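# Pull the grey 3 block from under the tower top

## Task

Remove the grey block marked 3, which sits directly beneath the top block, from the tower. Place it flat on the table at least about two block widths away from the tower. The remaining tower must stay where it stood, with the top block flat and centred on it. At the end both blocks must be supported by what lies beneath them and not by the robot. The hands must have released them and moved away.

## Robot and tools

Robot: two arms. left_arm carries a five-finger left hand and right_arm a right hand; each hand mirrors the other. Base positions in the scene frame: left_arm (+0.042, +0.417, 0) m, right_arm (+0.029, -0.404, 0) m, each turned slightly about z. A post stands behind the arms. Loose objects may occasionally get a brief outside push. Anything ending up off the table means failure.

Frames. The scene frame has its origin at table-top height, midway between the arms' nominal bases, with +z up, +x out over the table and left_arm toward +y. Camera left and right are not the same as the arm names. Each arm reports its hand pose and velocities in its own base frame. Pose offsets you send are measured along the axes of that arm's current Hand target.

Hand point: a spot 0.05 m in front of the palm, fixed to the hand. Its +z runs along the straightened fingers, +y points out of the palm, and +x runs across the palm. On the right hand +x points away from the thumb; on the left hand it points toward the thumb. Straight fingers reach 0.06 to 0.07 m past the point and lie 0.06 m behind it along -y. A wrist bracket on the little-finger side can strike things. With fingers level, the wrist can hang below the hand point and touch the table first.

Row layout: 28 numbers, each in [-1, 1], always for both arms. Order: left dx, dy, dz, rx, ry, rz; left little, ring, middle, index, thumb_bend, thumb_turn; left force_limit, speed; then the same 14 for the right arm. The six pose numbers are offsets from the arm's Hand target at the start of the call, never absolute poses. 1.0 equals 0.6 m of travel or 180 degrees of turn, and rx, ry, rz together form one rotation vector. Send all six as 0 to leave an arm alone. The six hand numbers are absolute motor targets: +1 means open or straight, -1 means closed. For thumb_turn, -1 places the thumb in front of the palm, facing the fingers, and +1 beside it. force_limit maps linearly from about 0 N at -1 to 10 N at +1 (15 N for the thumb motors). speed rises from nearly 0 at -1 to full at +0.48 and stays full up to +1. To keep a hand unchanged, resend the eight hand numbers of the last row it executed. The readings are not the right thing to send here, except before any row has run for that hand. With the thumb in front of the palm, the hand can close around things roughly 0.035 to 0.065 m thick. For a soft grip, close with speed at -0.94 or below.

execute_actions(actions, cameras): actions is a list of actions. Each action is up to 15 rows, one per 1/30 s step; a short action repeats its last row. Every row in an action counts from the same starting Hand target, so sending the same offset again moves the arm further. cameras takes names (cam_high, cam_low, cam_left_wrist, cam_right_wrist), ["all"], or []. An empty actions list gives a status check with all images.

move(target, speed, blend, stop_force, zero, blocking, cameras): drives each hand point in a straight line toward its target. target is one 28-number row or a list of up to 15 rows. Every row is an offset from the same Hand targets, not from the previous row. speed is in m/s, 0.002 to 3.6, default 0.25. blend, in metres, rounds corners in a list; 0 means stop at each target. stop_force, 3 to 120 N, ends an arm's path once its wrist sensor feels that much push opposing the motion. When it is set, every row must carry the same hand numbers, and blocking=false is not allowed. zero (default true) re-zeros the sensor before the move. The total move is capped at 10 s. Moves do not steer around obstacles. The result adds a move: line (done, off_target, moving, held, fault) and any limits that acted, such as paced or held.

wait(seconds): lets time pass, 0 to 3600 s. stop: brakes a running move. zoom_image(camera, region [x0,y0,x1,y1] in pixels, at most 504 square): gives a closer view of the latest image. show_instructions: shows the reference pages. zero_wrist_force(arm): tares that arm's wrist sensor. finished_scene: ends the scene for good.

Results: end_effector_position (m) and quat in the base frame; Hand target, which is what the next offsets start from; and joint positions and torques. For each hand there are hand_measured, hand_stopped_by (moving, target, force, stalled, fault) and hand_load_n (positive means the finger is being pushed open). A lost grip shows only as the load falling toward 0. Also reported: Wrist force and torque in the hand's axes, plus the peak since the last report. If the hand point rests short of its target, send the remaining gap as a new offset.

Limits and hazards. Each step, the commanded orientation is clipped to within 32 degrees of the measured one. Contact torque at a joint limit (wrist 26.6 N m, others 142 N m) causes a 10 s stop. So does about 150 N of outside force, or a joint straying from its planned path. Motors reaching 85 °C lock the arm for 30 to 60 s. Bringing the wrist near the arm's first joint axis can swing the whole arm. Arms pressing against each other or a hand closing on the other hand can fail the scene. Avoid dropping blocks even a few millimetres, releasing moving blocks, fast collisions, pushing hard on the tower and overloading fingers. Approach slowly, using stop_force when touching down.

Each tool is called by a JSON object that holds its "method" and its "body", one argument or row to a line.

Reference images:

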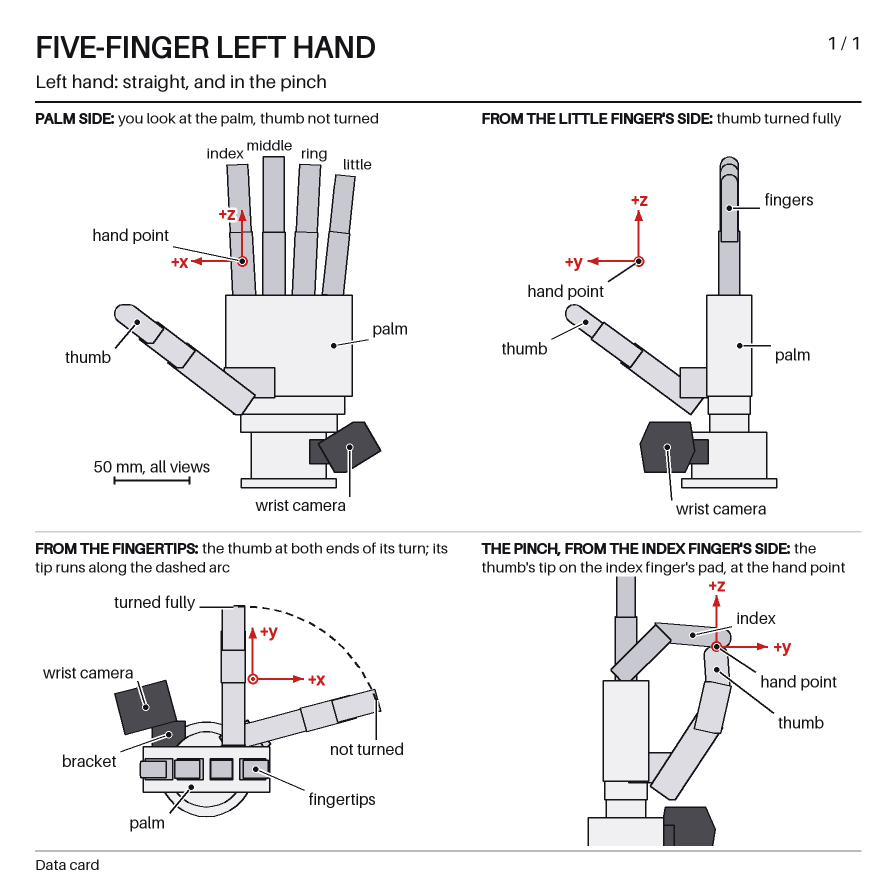

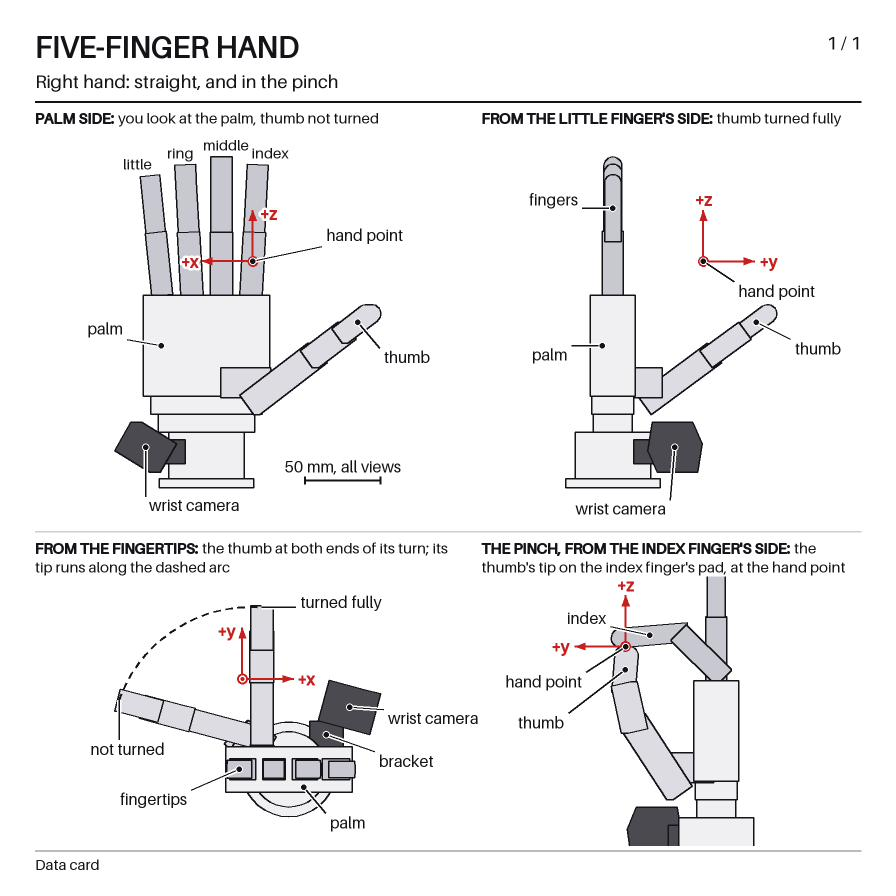

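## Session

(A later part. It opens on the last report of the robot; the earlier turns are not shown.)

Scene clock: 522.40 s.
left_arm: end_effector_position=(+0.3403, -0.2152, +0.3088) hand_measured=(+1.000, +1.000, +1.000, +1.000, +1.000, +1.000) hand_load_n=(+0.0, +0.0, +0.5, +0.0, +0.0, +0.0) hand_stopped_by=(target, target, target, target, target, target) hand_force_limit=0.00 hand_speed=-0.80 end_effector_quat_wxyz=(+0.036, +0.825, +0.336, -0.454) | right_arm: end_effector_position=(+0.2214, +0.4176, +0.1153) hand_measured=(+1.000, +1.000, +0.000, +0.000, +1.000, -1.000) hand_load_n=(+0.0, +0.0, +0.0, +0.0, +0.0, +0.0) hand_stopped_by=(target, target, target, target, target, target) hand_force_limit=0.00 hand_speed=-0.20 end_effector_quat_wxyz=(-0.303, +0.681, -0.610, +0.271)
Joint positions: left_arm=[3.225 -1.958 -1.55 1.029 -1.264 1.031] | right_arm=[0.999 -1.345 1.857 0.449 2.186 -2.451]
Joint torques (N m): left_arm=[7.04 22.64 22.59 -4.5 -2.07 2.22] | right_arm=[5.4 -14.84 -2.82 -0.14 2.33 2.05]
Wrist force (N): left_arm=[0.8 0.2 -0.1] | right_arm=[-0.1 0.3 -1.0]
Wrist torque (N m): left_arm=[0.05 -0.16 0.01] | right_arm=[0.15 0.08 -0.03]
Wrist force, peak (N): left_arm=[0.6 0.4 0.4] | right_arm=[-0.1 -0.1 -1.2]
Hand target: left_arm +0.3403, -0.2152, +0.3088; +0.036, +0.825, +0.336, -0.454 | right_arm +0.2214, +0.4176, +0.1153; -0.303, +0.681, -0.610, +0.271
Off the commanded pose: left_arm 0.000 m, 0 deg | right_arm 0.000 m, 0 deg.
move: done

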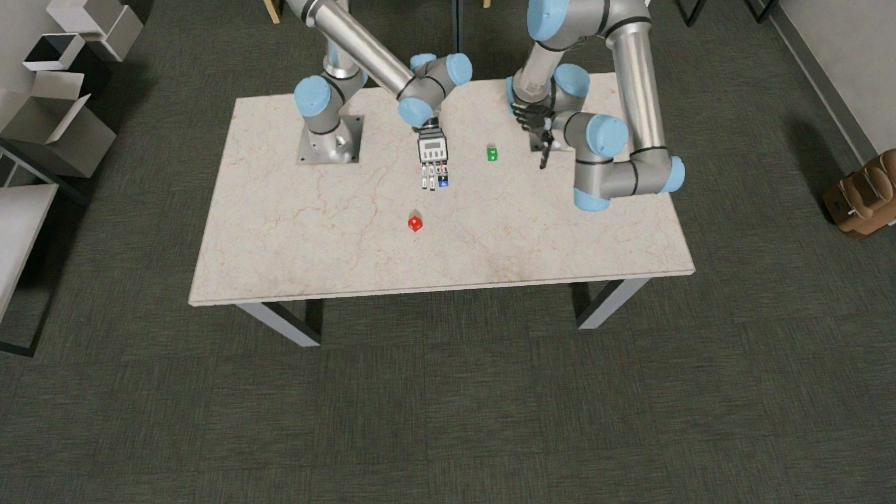

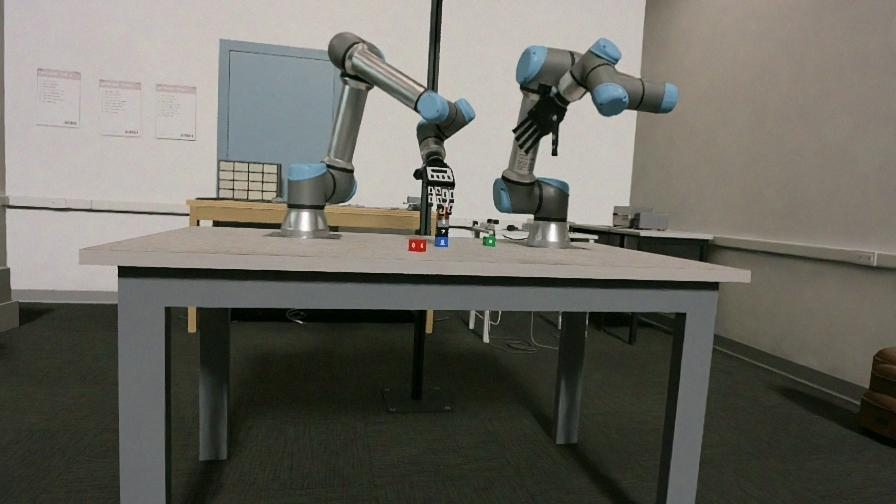

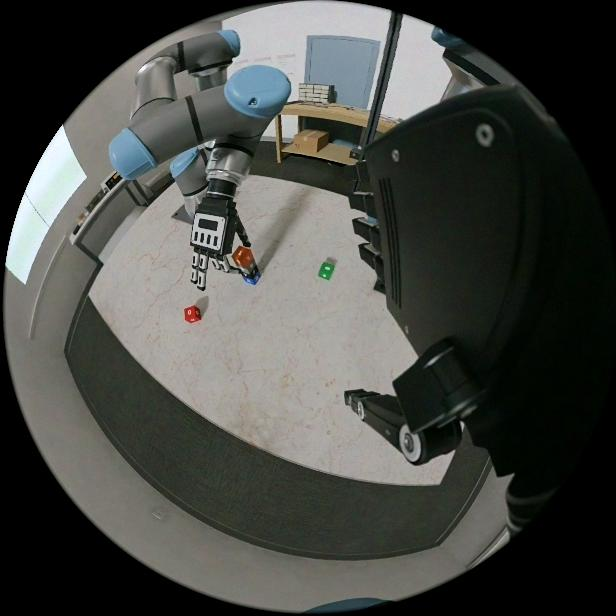

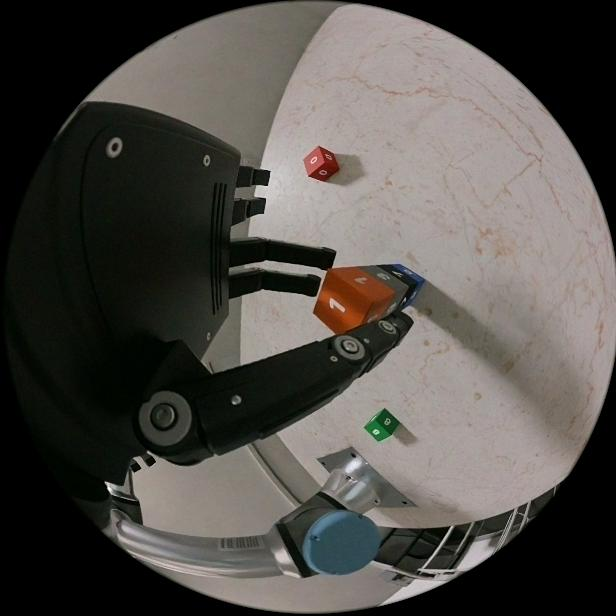

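{"method": "move", "body": {
  "target": [0,0,0,0,0,0,1,1,1,1,1,1,0,-0.8,0,0.0062,0.0056,0,0,0,1,1,0,0,1,-1,0,-0.2],
  "speed": 0.03,
  "stop_force": 4
}}

{"method": "move", "body": {
  "target": [0,0,0,0,0,0,1,1,1,1,1,1,0,-0.8,0,0,0,0,0,0,1,1,-0.35,-0.35,0.5,-1,-0.6,-0.94],
  "cameras": ["all"]
}}

{"method": "zoom_image", "body": {
  "camera": "cam_right_wrist",
  "region": [300, 220, 440, 360]
}}

{"method": "zoom_image", "body": {
  "camera": "cam_left_wrist",
  "region": [205, 220, 275, 290]
}}

{"method": "zoom_image", "body": {
  "camera": "cam_low",
  "region": [410, 170, 480, 240]
}}

Scene clock: 575.73 s.
left_arm: end_effector_position=(+0.3403, -0.2152, +0.3088) hand_measured=(+1.000, +1.000, +1.000, +1.000, +1.000, +1.000) hand_load_n=(+0.0, +0.0, +0.0, +0.0, +0.0, +0.0) hand_stopped_by=(target, target, target, target, target, target) hand_force_limit=0.00 hand_speed=-0.80 end_effector_quat_wxyz=(+0.036, +0.825, +0.336, -0.454) | right_arm: end_effector_position=(+0.2214, +0.4176, +0.1103) hand_measured=(+1.000, +1.000, +0.000, +0.000, +1.000, -1.000) hand_load_n=(+0.0, +0.0, +0.0, +0.0, +0.0, +0.0) hand_stopped_by=(target, target, target, target, target, target) hand_force_limit=0.00 hand_speed=-0.20 end_effector_quat_wxyz=(-0.303, +0.681, -0.610, +0.271)
Joint positions: left_arm=[3.225 -1.958 -1.55 1.029 -1.264 1.031] | right_arm=[0.999 -1.339 1.864 0.436 2.186 -2.451]
Joint torques (N m): left_arm=[6.89 22.3 22.38 -4.49 -1.99 2.2] | right_arm=[3.82 -15.13 -3.23 -0.06 1.48 0.64]
Wrist force (N): left_arm=[0.4 0.4 0.2] | right_arm=[-0.1 0.3 -1.0]
Wrist torque (N m): left_arm=[0.06 -0.09 -0.01] | right_arm=[0.16 0.08 -0.03]
Wrist force, peak (N): left_arm=[0.7 0.5 -0.1] | right_arm=[-0.1 0.4 -1.1]
Hand target: left_arm +0.3403, -0.2152, +0.3088; +0.036, +0.825, +0.336, -0.454 | right_arm +0.2214, +0.4176, +0.1103; -0.303, +0.681, -0.610, +0.271
Off the commanded pose: left_arm 0.000 m, 0 deg | right_arm 0.000 m, 0 deg.
move: done

Scene clock: 578.00 s.
left_arm: end_effector_position=(+0.3403, -0.2152, +0.3088) hand_measured=(+1.000, +1.000, +1.000, +1.000, +1.000, +1.000) hand_load_n=(+0.0, +0.0, +0.0, +0.0, +0.0, +0.0) hand_stopped_by=(target, target, target, target, target, target) hand_force_limit=0.00 hand_speed=-0.80 end_effector_quat_wxyz=(+0.036, +0.825, +0.336, -0.454) | right_arm: end_effector_position=(+0.2214, +0.4176, +0.1103) hand_measured=(+1.000, +1.000, -0.254, -0.338, +0.866, -1.000) hand_load_n=(+0.0, +0.0, +0.5, +2.0, +5.0, -0.5) hand_stopped_by=(target, target, force, force, force, target) hand_force_limit=-0.60 hand_speed=-0.94 end_effector_quat_wxyz=(-0.303, +0.681, -0.610, +0.271)
Joint positions: left_arm=[3.225 -1.958 -1.55 1.029 -1.264 1.031] | right_arm=[0.999 -1.339 1.864 0.436 2.186 -2.451]
Joint torques (N m): left_arm=[6.77 22.11 22.51 -4.43 -1.99 2.25] | right_arm=[-3.78 -14.45 -4.43 0.09 0.62 -1.54]
Wrist force (N): left_arm=[0.3 0.3 -0.2] | right_arm=[-0.1 0.2 -0.9]
Wrist torque (N m): left_arm=[0.07 -0.09 -0.02] | right_arm=[0.14 0.08 -0.04]
Wrist force, peak (N): left_arm=[0.7 0.4 0.1] | right_arm=[0.0 0.6 -1.1]
Hand target: left_arm +0.3403, -0.2152, +0.3088; +0.036, +0.825, +0.336, -0.454 | right_arm +0.2214, +0.4176, +0.1103; -0.303, +0.681, -0.610, +0.271
Off the commanded pose: left_arm 0.000 m, 0 deg | right_arm 0.000 m, 0 deg.
move: done

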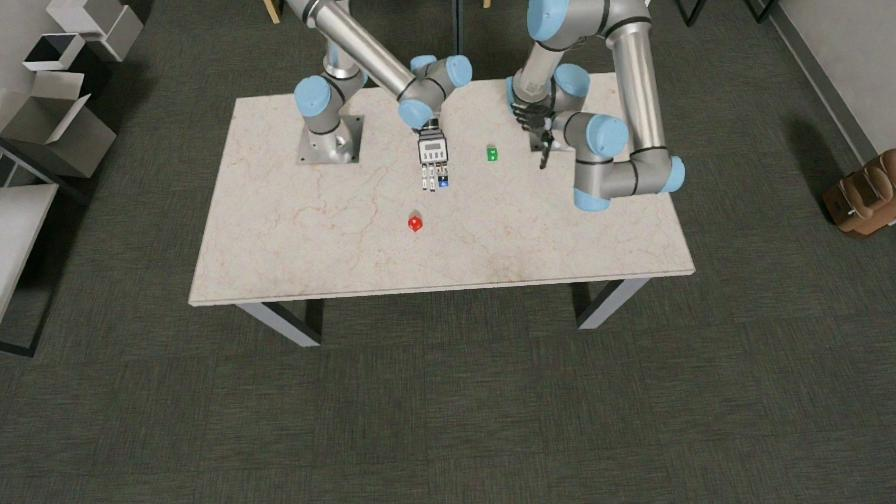

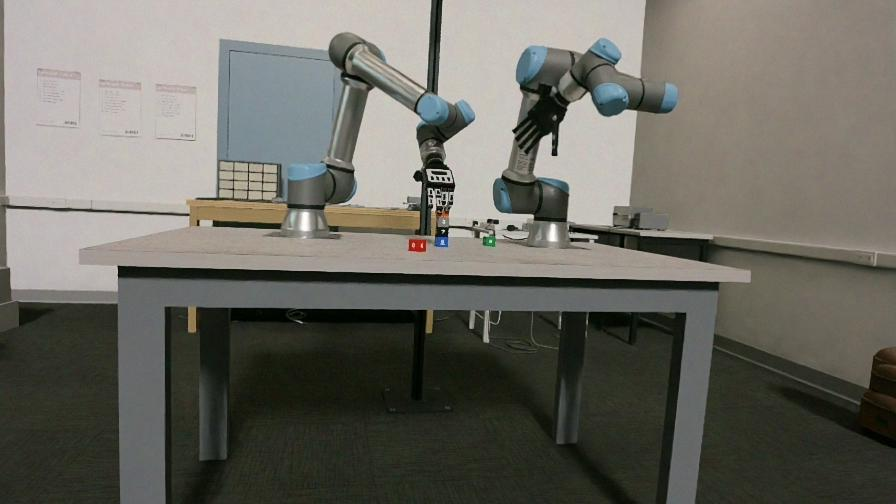

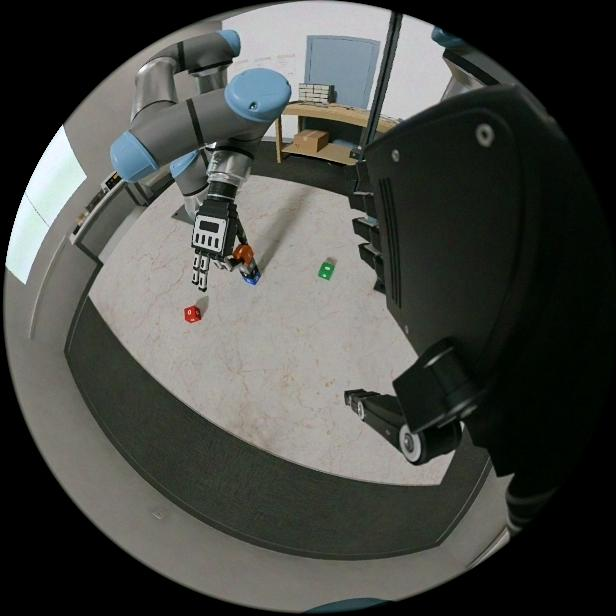

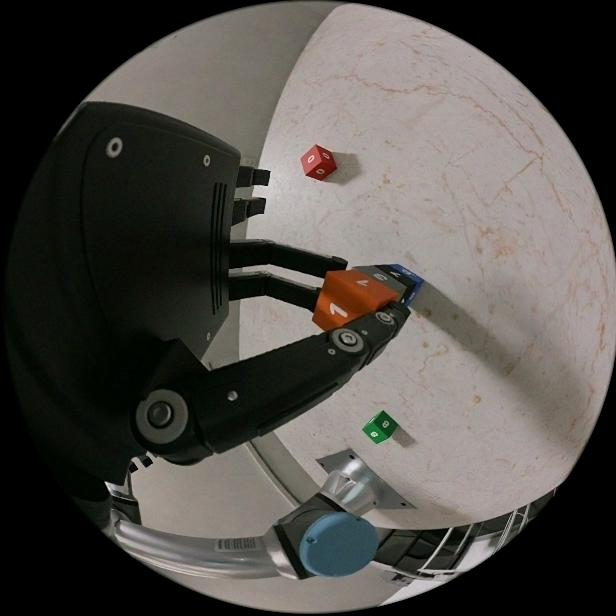

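Scaled by 3.600 from the camera's image (finer frame: 880x880).

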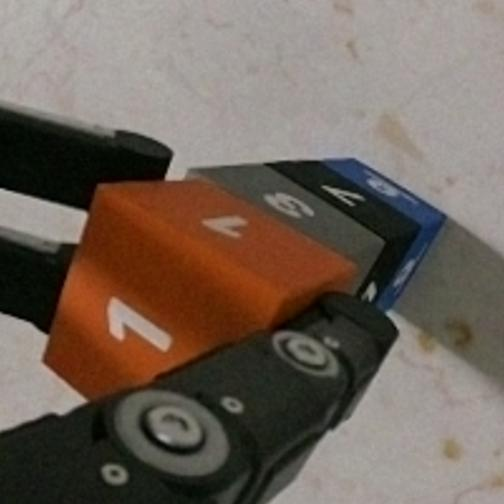

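Scaled by 7.200 from the camera's image (finer frame: 880x880).

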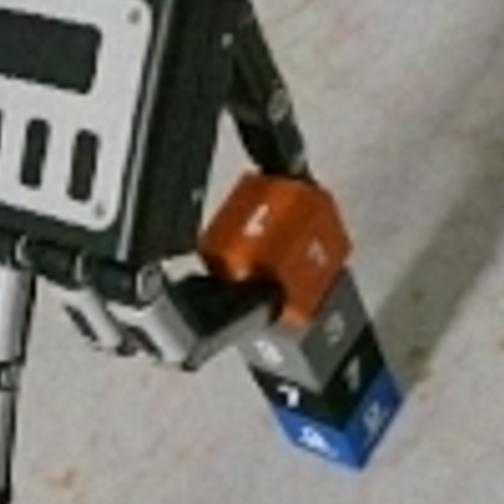

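Scaled by 7.200 from the camera's image (finer frame: 1280x720).

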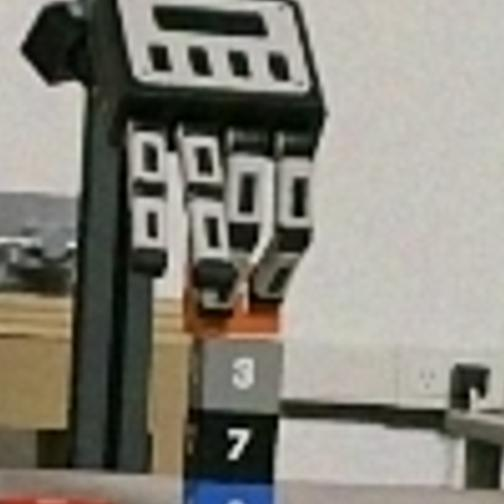

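{"method": "move", "body": {
  "target": [0,0,0,0,0,0,1,1,1,1,1,1,0,-0.8,0,-0.0619,-0.05575,0,0,0,1,1,-0.35,-0.35,0.5,-1,-0.6,-0.94],
  "speed": 0.05,
  "cameras": ["all"]
}}

{"method": "zoom_image", "body": {
  "camera": "cam_right_wrist",
  "region": [300, 220, 440, 360]
}}

{"method": "zoom_image", "body": {
  "camera": "cam_left_wrist",
  "region": [205, 220, 275, 290]
}}

{"method": "zoom_image", "body": {
  "camera": "cam_low",
  "region": [400, 170, 480, 250]
}}

Scene clock: 586.67 s.
left_arm: end_effector_position=(+0.3403, -0.2152, +0.3088) hand_measured=(+1.000, +1.000, +1.000, +1.000, +1.000, +1.000) hand_load_n=(+0.0, +0.0, +0.0, +0.0, +0.0, +0.0) hand_stopped_by=(target, target, target, target, target, target) hand_force_limit=0.00 hand_speed=-0.80 end_effector_quat_wxyz=(+0.036, +0.825, +0.336, -0.454) | right_arm: end_effector_position=(+0.2214, +0.4176, +0.1601) hand_measured=(+1.000, +1.000, -0.254, -0.338, +0.866, -1.000) hand_load_n=(+0.0, +0.0, +0.5, +2.0, +4.5, -0.5) hand_stopped_by=(target, target, force, force, force, target) hand_force_limit=-0.60 hand_speed=-0.94 end_effector_quat_wxyz=(-0.303, +0.681, -0.610, +0.271)
Joint positions: left_arm=[3.225 -1.958 -1.55 1.029 -1.264 1.031] | right_arm=[0.999 -1.393 1.789 0.565 2.186 -2.452]
Joint torques (N m): left_arm=[6.56 22.71 22.51 -4.42 -1.95 2.3] | right_arm=[-5.13 -40.14 -30.77 2.75 1.36 1.86]
Wrist force (N): left_arm=[0.5 0.1 0.0] | right_arm=[-0.1 0.2 -0.7]
Wrist torque (N m): left_arm=[0.03 -0.11 -0.01] | right_arm=[0.10 0.09 -0.02]
Wrist force, peak (N): left_arm=[0.8 0.5 0.4] | right_arm=[-0.3 0.2 -1.1]
Hand target: left_arm +0.3403, -0.2152, +0.3088; +0.036, +0.825, +0.336, -0.454 | right_arm +0.2214, +0.4176, +0.1602; -0.303, +0.681, -0.610, +0.271
Off the commanded pose: left_arm 0.000 m, 0 deg | right_arm 0.000 m, 0 deg.
move: done

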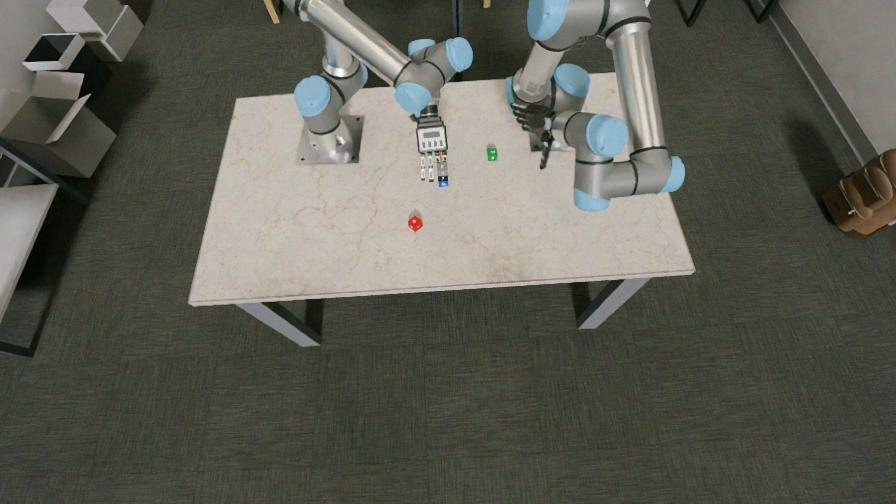

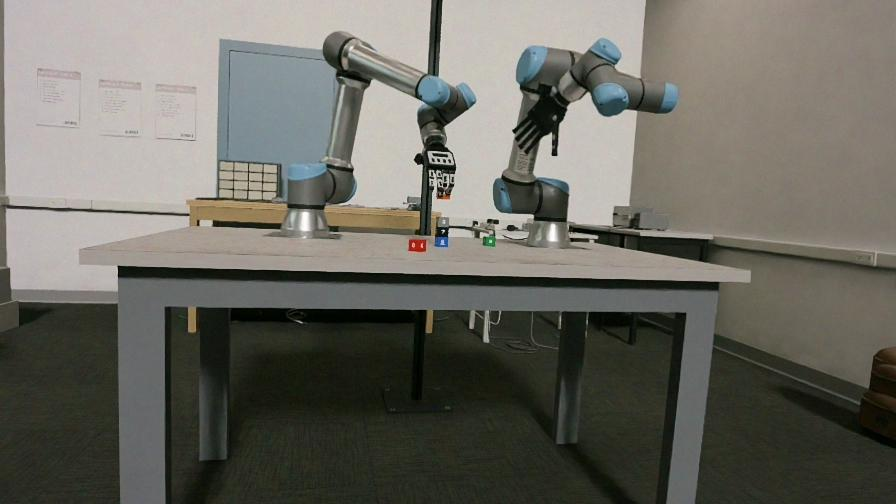

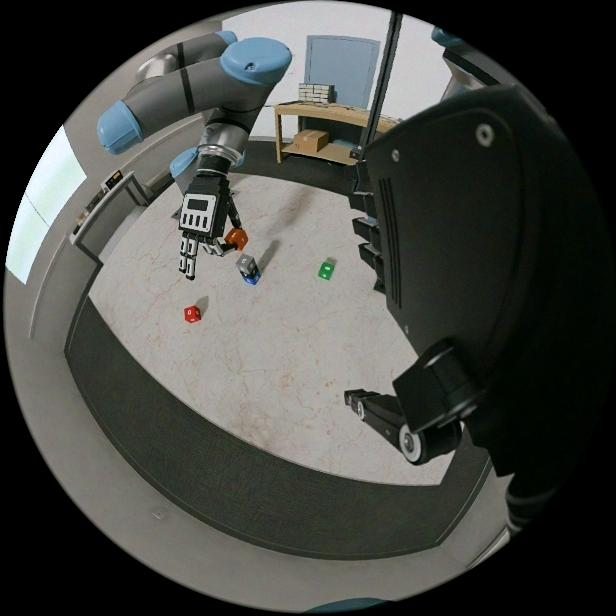

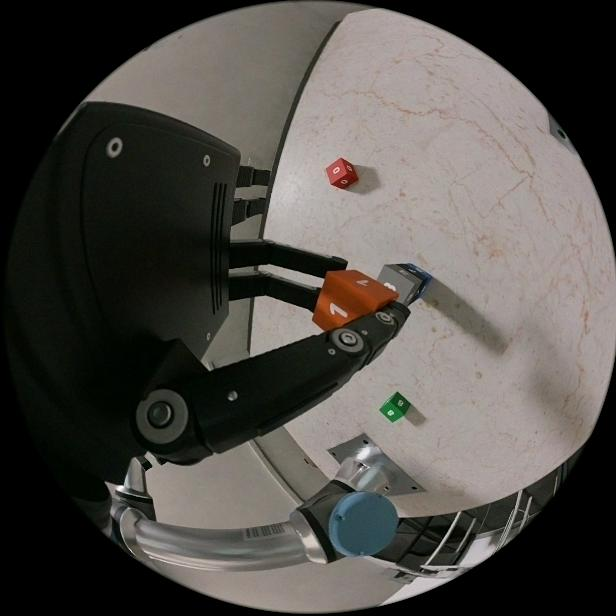

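Scaled by 3.600 from the camera's image (finer frame: 880x880).

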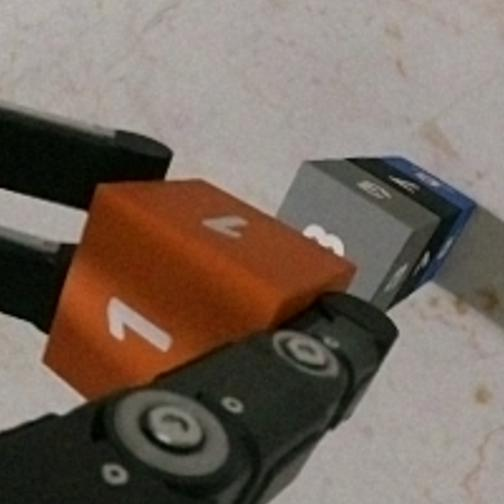

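Scaled by 7.200 from the camera's image (finer frame: 880x880).

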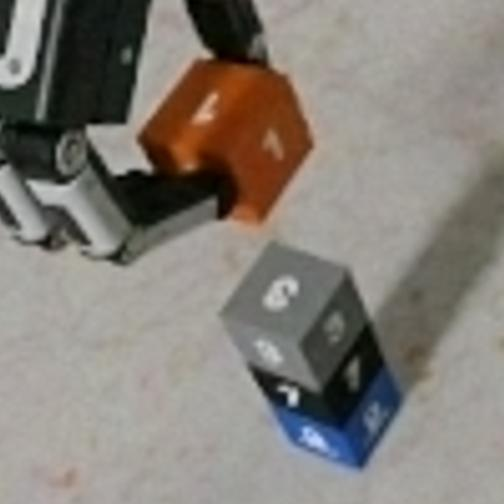

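Scaled by 6.300 from the camera's image (finer frame: 1280x720).

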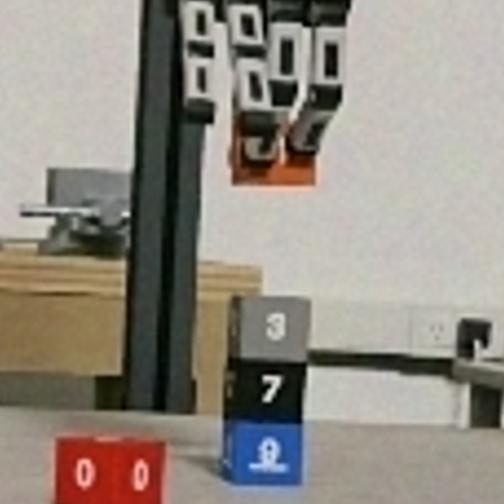

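{"method": "move", "body": {
  "target": [
    [0,0,0,0,0,0,1,1,1,1,1,1,0,-0.8,0.463,-0.0319,0.0354,0,0,0,1,1,-0.35,-0.35,0.5,-1,-0.6,-0.94],
    [0,0,0,0,0,0,1,1,1,1,1,1,0,-0.8,0.463,0.0982,0.1525,0,0,0,1,1,-0.35,-0.35,0.5,-1,-0.6,-0.94]
  ],
  "speed": [0.2, 0.12],
  "blend": [0.02, 0],
  "cameras": ["all"]
}}

{"method": "zoom_image", "body": {
  "camera": "cam_low",
  "region": [300, 170, 460, 270]
}}

{"method": "zoom_image", "body": {
  "camera": "cam_high",
  "region": [320, 110, 480, 230]
}}

Scene clock: 650.63 s.
left_arm: end_effector_position=(+0.3403, -0.2152, +0.3088) hand_measured=(+1.000, +1.000, +1.000, +1.000, +1.000, +1.000) hand_load_n=(+0.0, +0.0, +0.0, +0.0, +0.0, +0.0) hand_stopped_by=(target, target, target, target, target, target) hand_force_limit=0.00 hand_speed=-0.80 end_effector_quat_wxyz=(+0.036, +0.825, +0.336, -0.454) | right_arm: end_effector_position=(+0.2802, +0.1446, +0.0553) hand_measured=(+1.000, +1.000, -0.254, -0.338, +0.866, -1.000) hand_load_n=(+0.0, +0.0, +0.5, +2.5, +4.5, -0.5) hand_stopped_by=(target, target, force, force, force, target) hand_force_limit=-0.60 hand_speed=-0.94 end_effector_quat_wxyz=(-0.303, +0.681, -0.610, +0.271)
Joint positions: left_arm=[3.225 -1.958 -1.55 1.029 -1.264 1.031] | right_arm=[-0.287 -1.927 2.528 0.172 1.28 -3.415]
Joint torques (N m): left_arm=[6.58 22.62 22.16 -4.61 -1.85 2.2] | right_arm=[5.57 11.37 -2.78 -1.02 0.89 2.11]
Wrist force (N): left_arm=[0.4 0.2 0.4] | right_arm=[0.1 -0.1 -0.8]
Wrist torque (N m): left_arm=[0.02 -0.10 -0.01] | right_arm=[0.08 0.05 -0.04]
Wrist force, peak (N): left_arm=[0.7 0.6 0.0] | right_arm=[-1.0 0.3 -1.1]
Hand target: left_arm +0.3403, -0.2152, +0.3088; +0.036, +0.825, +0.336, -0.454 | right_arm +0.2802, +0.1446, +0.0553; -0.303, +0.681, -0.610, +0.271
Off the commanded pose: left_arm 0.000 m, 0 deg | right_arm 0.000 m, 0 deg.
move: done

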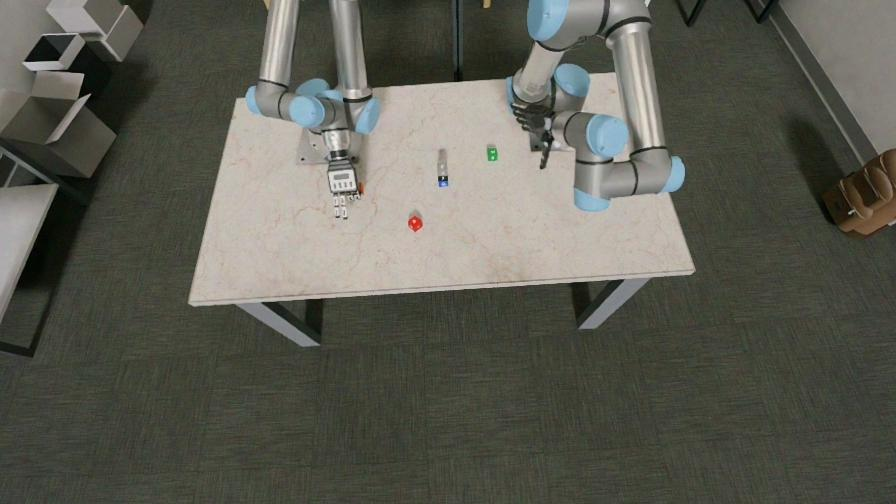

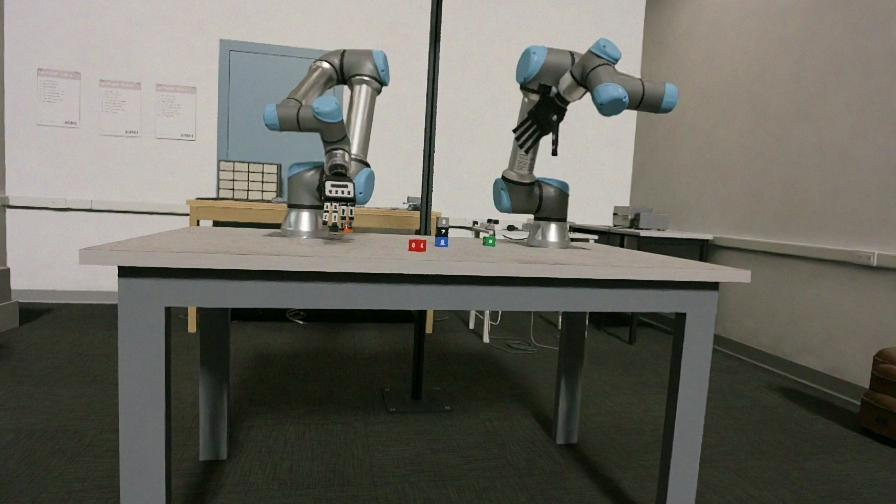

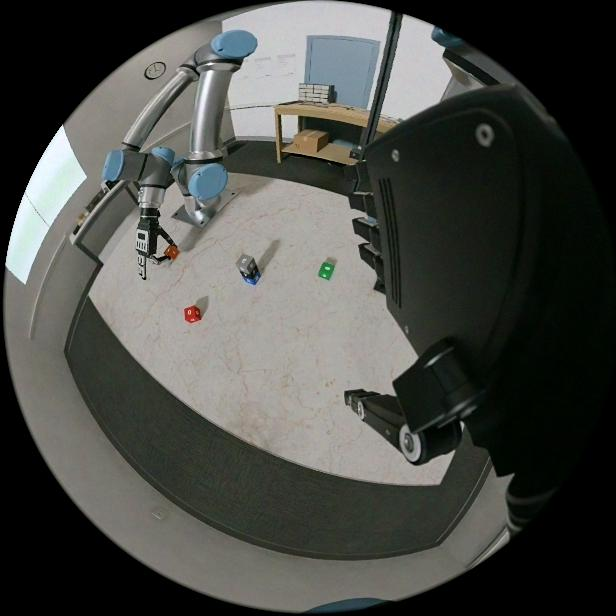

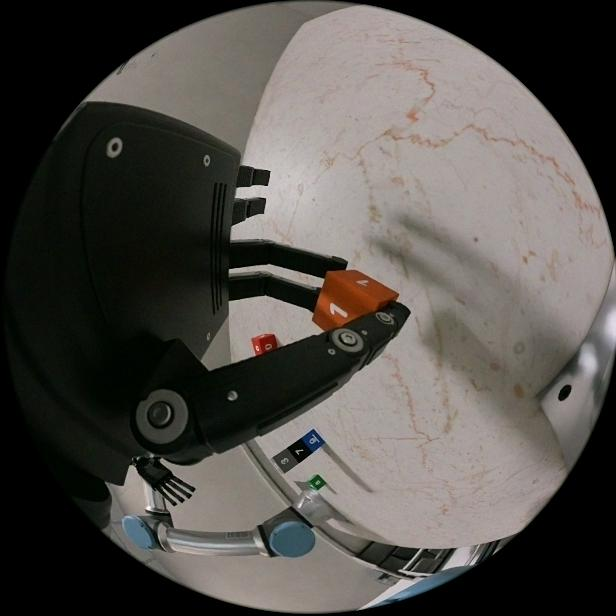

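Scaled by 3.150 from the camera's image (finer frame: 1280x720).

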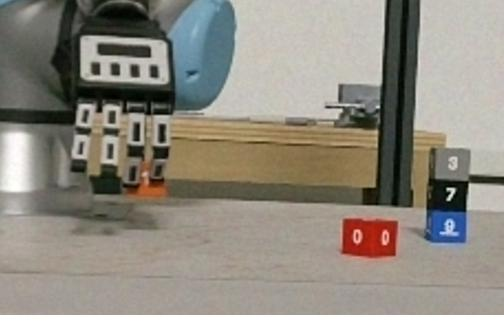

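Scaled by 3.150 from the camera's image (finer frame: 1280x720).

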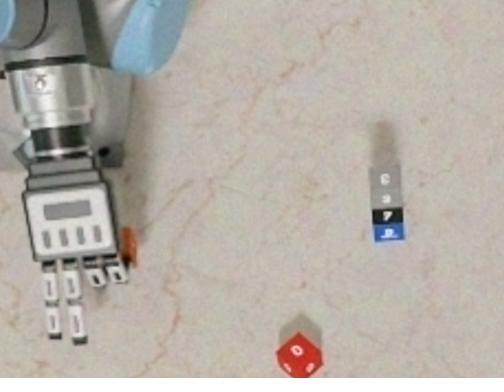

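{"method": "move", "body": {
  "target": [0,0,0,0,0,0,1,1,1,1,1,1,0,-0.8,0,0.0594,0.0535,0,0,0,1,1,-0.35,-0.35,0.5,-1,-0.6,-0.94],
  "speed": 0.01,
  "stop_force": 3,
  "cameras": ["cam_low","cam_right_wrist","cam_high"]
}}

{"method": "zoom_image", "body": {
  "camera": "cam_low",
  "region": [300, 190, 380, 250]
}}

{"method": "zoom_image", "body": {
  "camera": "cam_right_wrist",
  "region": [300, 220, 440, 360]
}}

Scene clock: 663.03 s.
left_arm: end_effector_position=(+0.3403, -0.2152, +0.3088) hand_measured=(+1.000, +1.000, +1.000, +1.000, +1.000, +1.000) hand_load_n=(+0.0, +0.0, +0.0, +0.0, +0.0, +0.5) hand_stopped_by=(target, target, target, target, target, target) hand_force_limit=0.00 hand_speed=-0.80 end_effector_quat_wxyz=(+0.036, +0.825, +0.336, -0.454) | right_arm: end_effector_position=(+0.2802, +0.1446, +0.0210) hand_measured=(+1.000, +1.000, -0.254, -0.338, +0.866, -1.000) hand_load_n=(+0.0, +0.0, +1.0, +1.5, +4.5, -0.5) hand_stopped_by=(target, target, force, force, force, target) hand_force_limit=-0.60 hand_speed=-0.94 end_effector_quat_wxyz=(-0.303, +0.681, -0.610, +0.271)
Joint positions: left_arm=[3.225 -1.958 -1.55 1.029 -1.264 1.031] | right_arm=[-0.287 -1.835 2.588 0.021 1.28 -3.415]
Joint torques (N m): left_arm=[6.43 22.86 22.12 -4.49 -1.73 2.31] | right_arm=[-2.75 -17.46 -25.66 2.21 -1.01 -1.71]
Wrist force (N): left_arm=[0.5 0.5 -0.1] | right_arm=[-0.2 0.1 -1.0]
Wrist torque (N m): left_arm=[0.10 -0.13 -0.01] | right_arm=[0.14 0.11 -0.02]
Wrist force, peak (N): left_arm=[0.8 0.6 0.3] | right_arm=[-0.1 -2.7 -3.2]
Hand target: left_arm +0.3403, -0.2152, +0.3088; +0.036, +0.825, +0.336, -0.454 | right_arm +0.2802, +0.1446, +0.0210; -0.303, +0.681, -0.610, +0.271 (not the last commanded pose)
Off the commanded pose: left_arm 0.000 m, 0 deg | right_arm 0.014 m, 0 deg.
move: contact (right_arm)
Images, in order (width x height): cam_high 896x504, cam_low 896x504, cam_right_wrist 616x616.

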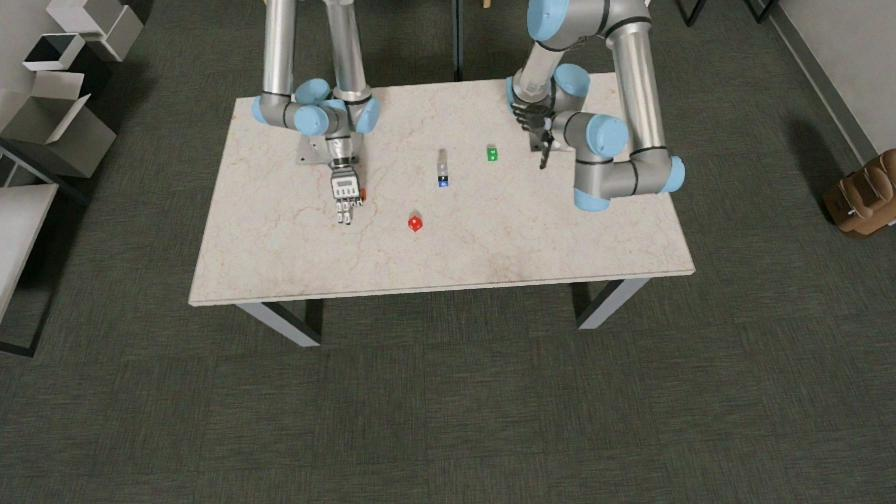

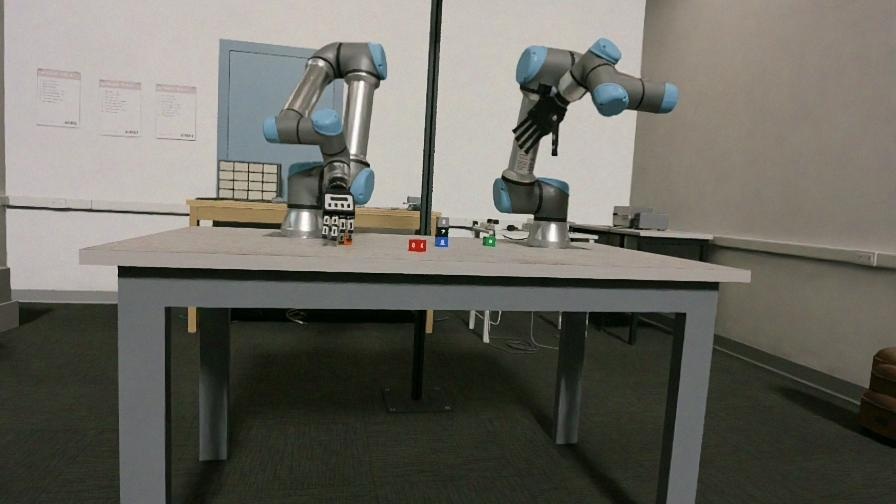

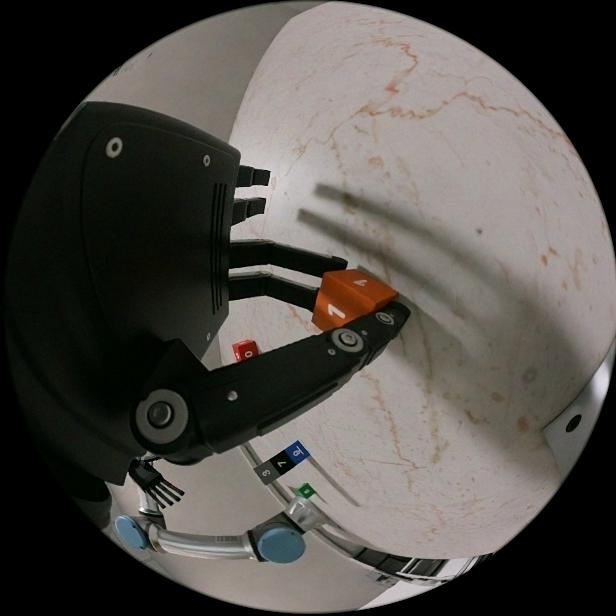

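Scaled by 6.300 from the camera's image (finer frame: 1280x720).

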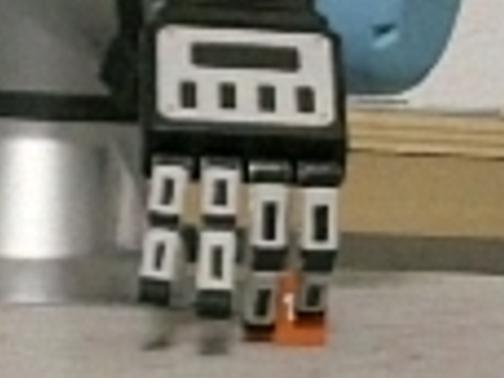

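Scaled by 3.600 from the camera's image (finer frame: 880x880).

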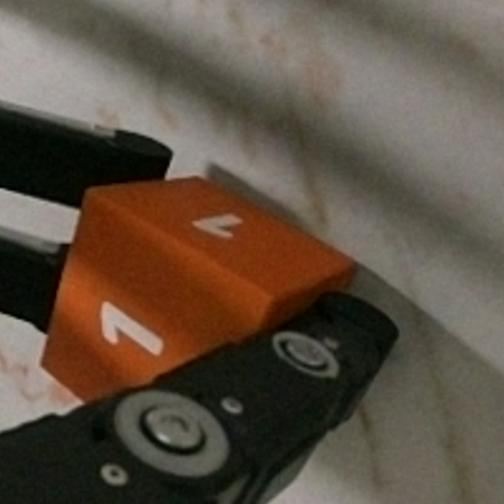

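{"method": "move", "body": {
  "target": [0,0,0,0,0,0,1,1,1,1,1,1,0,-0.8,0,0,0,0,0,0,1,1,0,0,1,-1,-0.6,-0.9],
  "cameras": ["cam_low","cam_right_wrist","cam_high"]
}}

{"method": "zoom_image", "body": {
  "camera": "cam_right_wrist",
  "region": [300, 220, 440, 360]
}}

Scene clock: 672.80 s.
left_arm: end_effector_position=(+0.3403, -0.2152, +0.3088) hand_measured=(+1.000, +1.000, +1.000, +1.000, +1.000, +1.000) hand_load_n=(+0.0, +0.0, +0.0, +0.0, +0.0, +0.0) hand_stopped_by=(target, target, target, target, target, target) hand_force_limit=0.00 hand_speed=-0.80 end_effector_quat_wxyz=(+0.036, +0.825, +0.336, -0.454) | right_arm: end_effector_position=(+0.2802, +0.1446, +0.0210) hand_measured=(+1.000, +1.000, -0.010, +0.000, +1.000, -1.000) hand_load_n=(+0.0, +0.0, -11.5, +0.0, +0.0, +0.0) hand_stopped_by=(target, target, stalled, target, target, target) hand_force_limit=-0.60 hand_speed=-0.90 end_effector_quat_wxyz=(-0.303, +0.681, -0.610, +0.271)
Joint positions: left_arm=[3.225 -1.958 -1.55 1.029 -1.264 1.031] | right_arm=[-0.287 -1.835 2.588 0.021 1.28 -3.415]
Joint torques (N m): left_arm=[5.76 22.65 22.18 -4.45 -1.68 2.2] | right_arm=[5.61 -15.07 -26.12 -1.81 -0.99 -1.53]
Wrist force (N): left_arm=[0.2 0.1 0.0] | right_arm=[0.6 -0.5 -12.0]
Wrist torque (N m): left_arm=[0.03 -0.07 -0.03] | right_arm=[0.24 0.33 -0.03]
Wrist force, peak (N): left_arm=[0.8 0.5 -0.3] | right_arm=[0.6 -0.8 -13.0]
Hand target: left_arm +0.3403, -0.2152, +0.3088; +0.036, +0.825, +0.336, -0.454 | right_arm +0.2802, +0.1446, +0.0210; -0.303, +0.681, -0.610, +0.271
Off the commanded pose: left_arm 0.000 m, 0 deg | right_arm 0.000 m, 0 deg.
move: done
Images, in order (width x height): cam_high 896x504, cam_low 896x504, cam_right_wrist 616x616.

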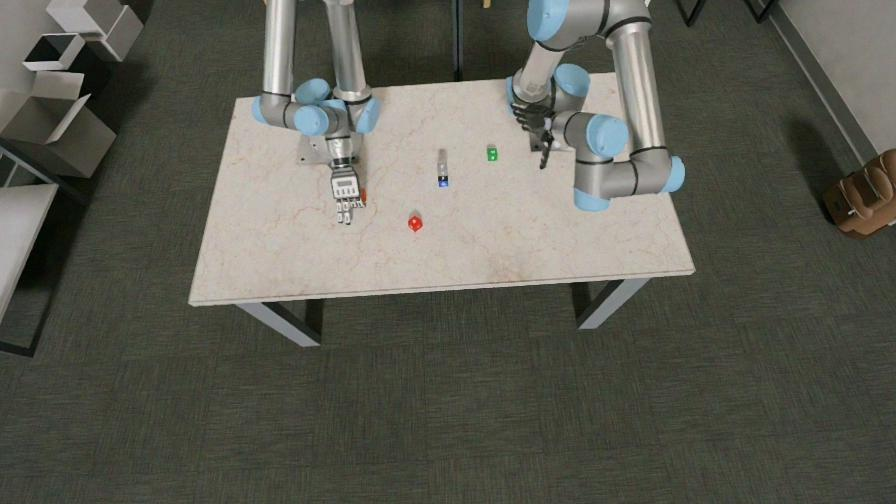

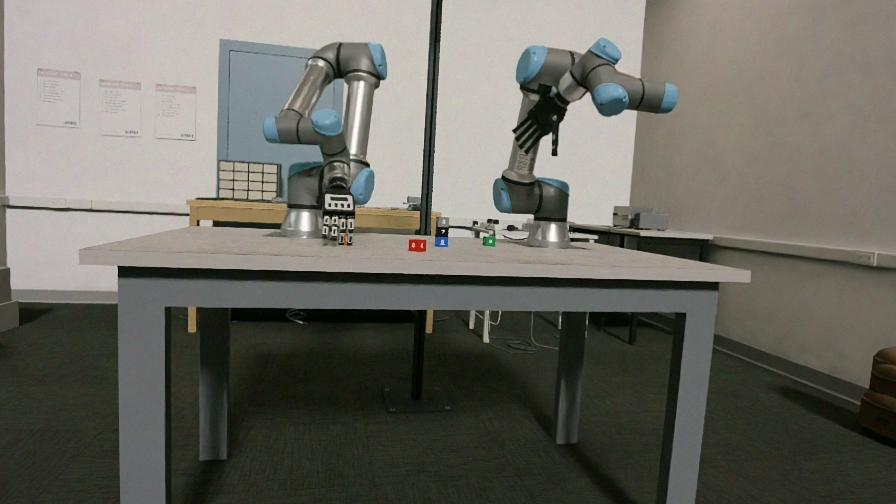

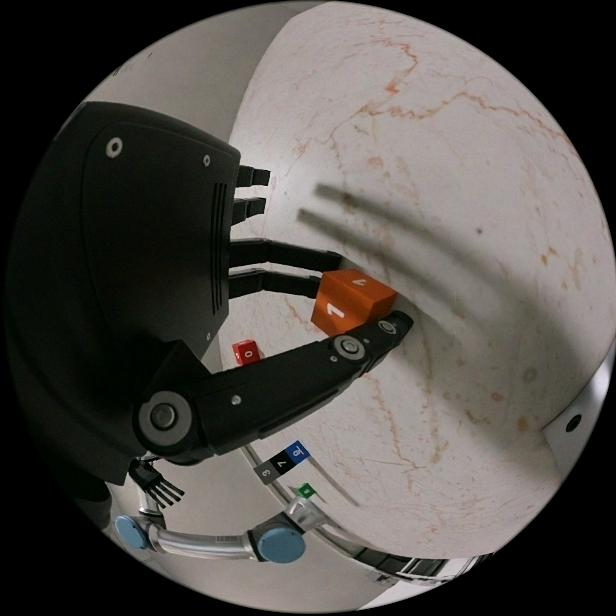

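Scaled by 3.600 from the camera's image (finer frame: 880x880).

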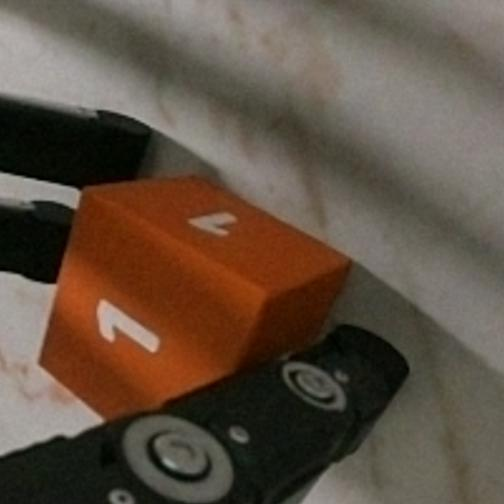

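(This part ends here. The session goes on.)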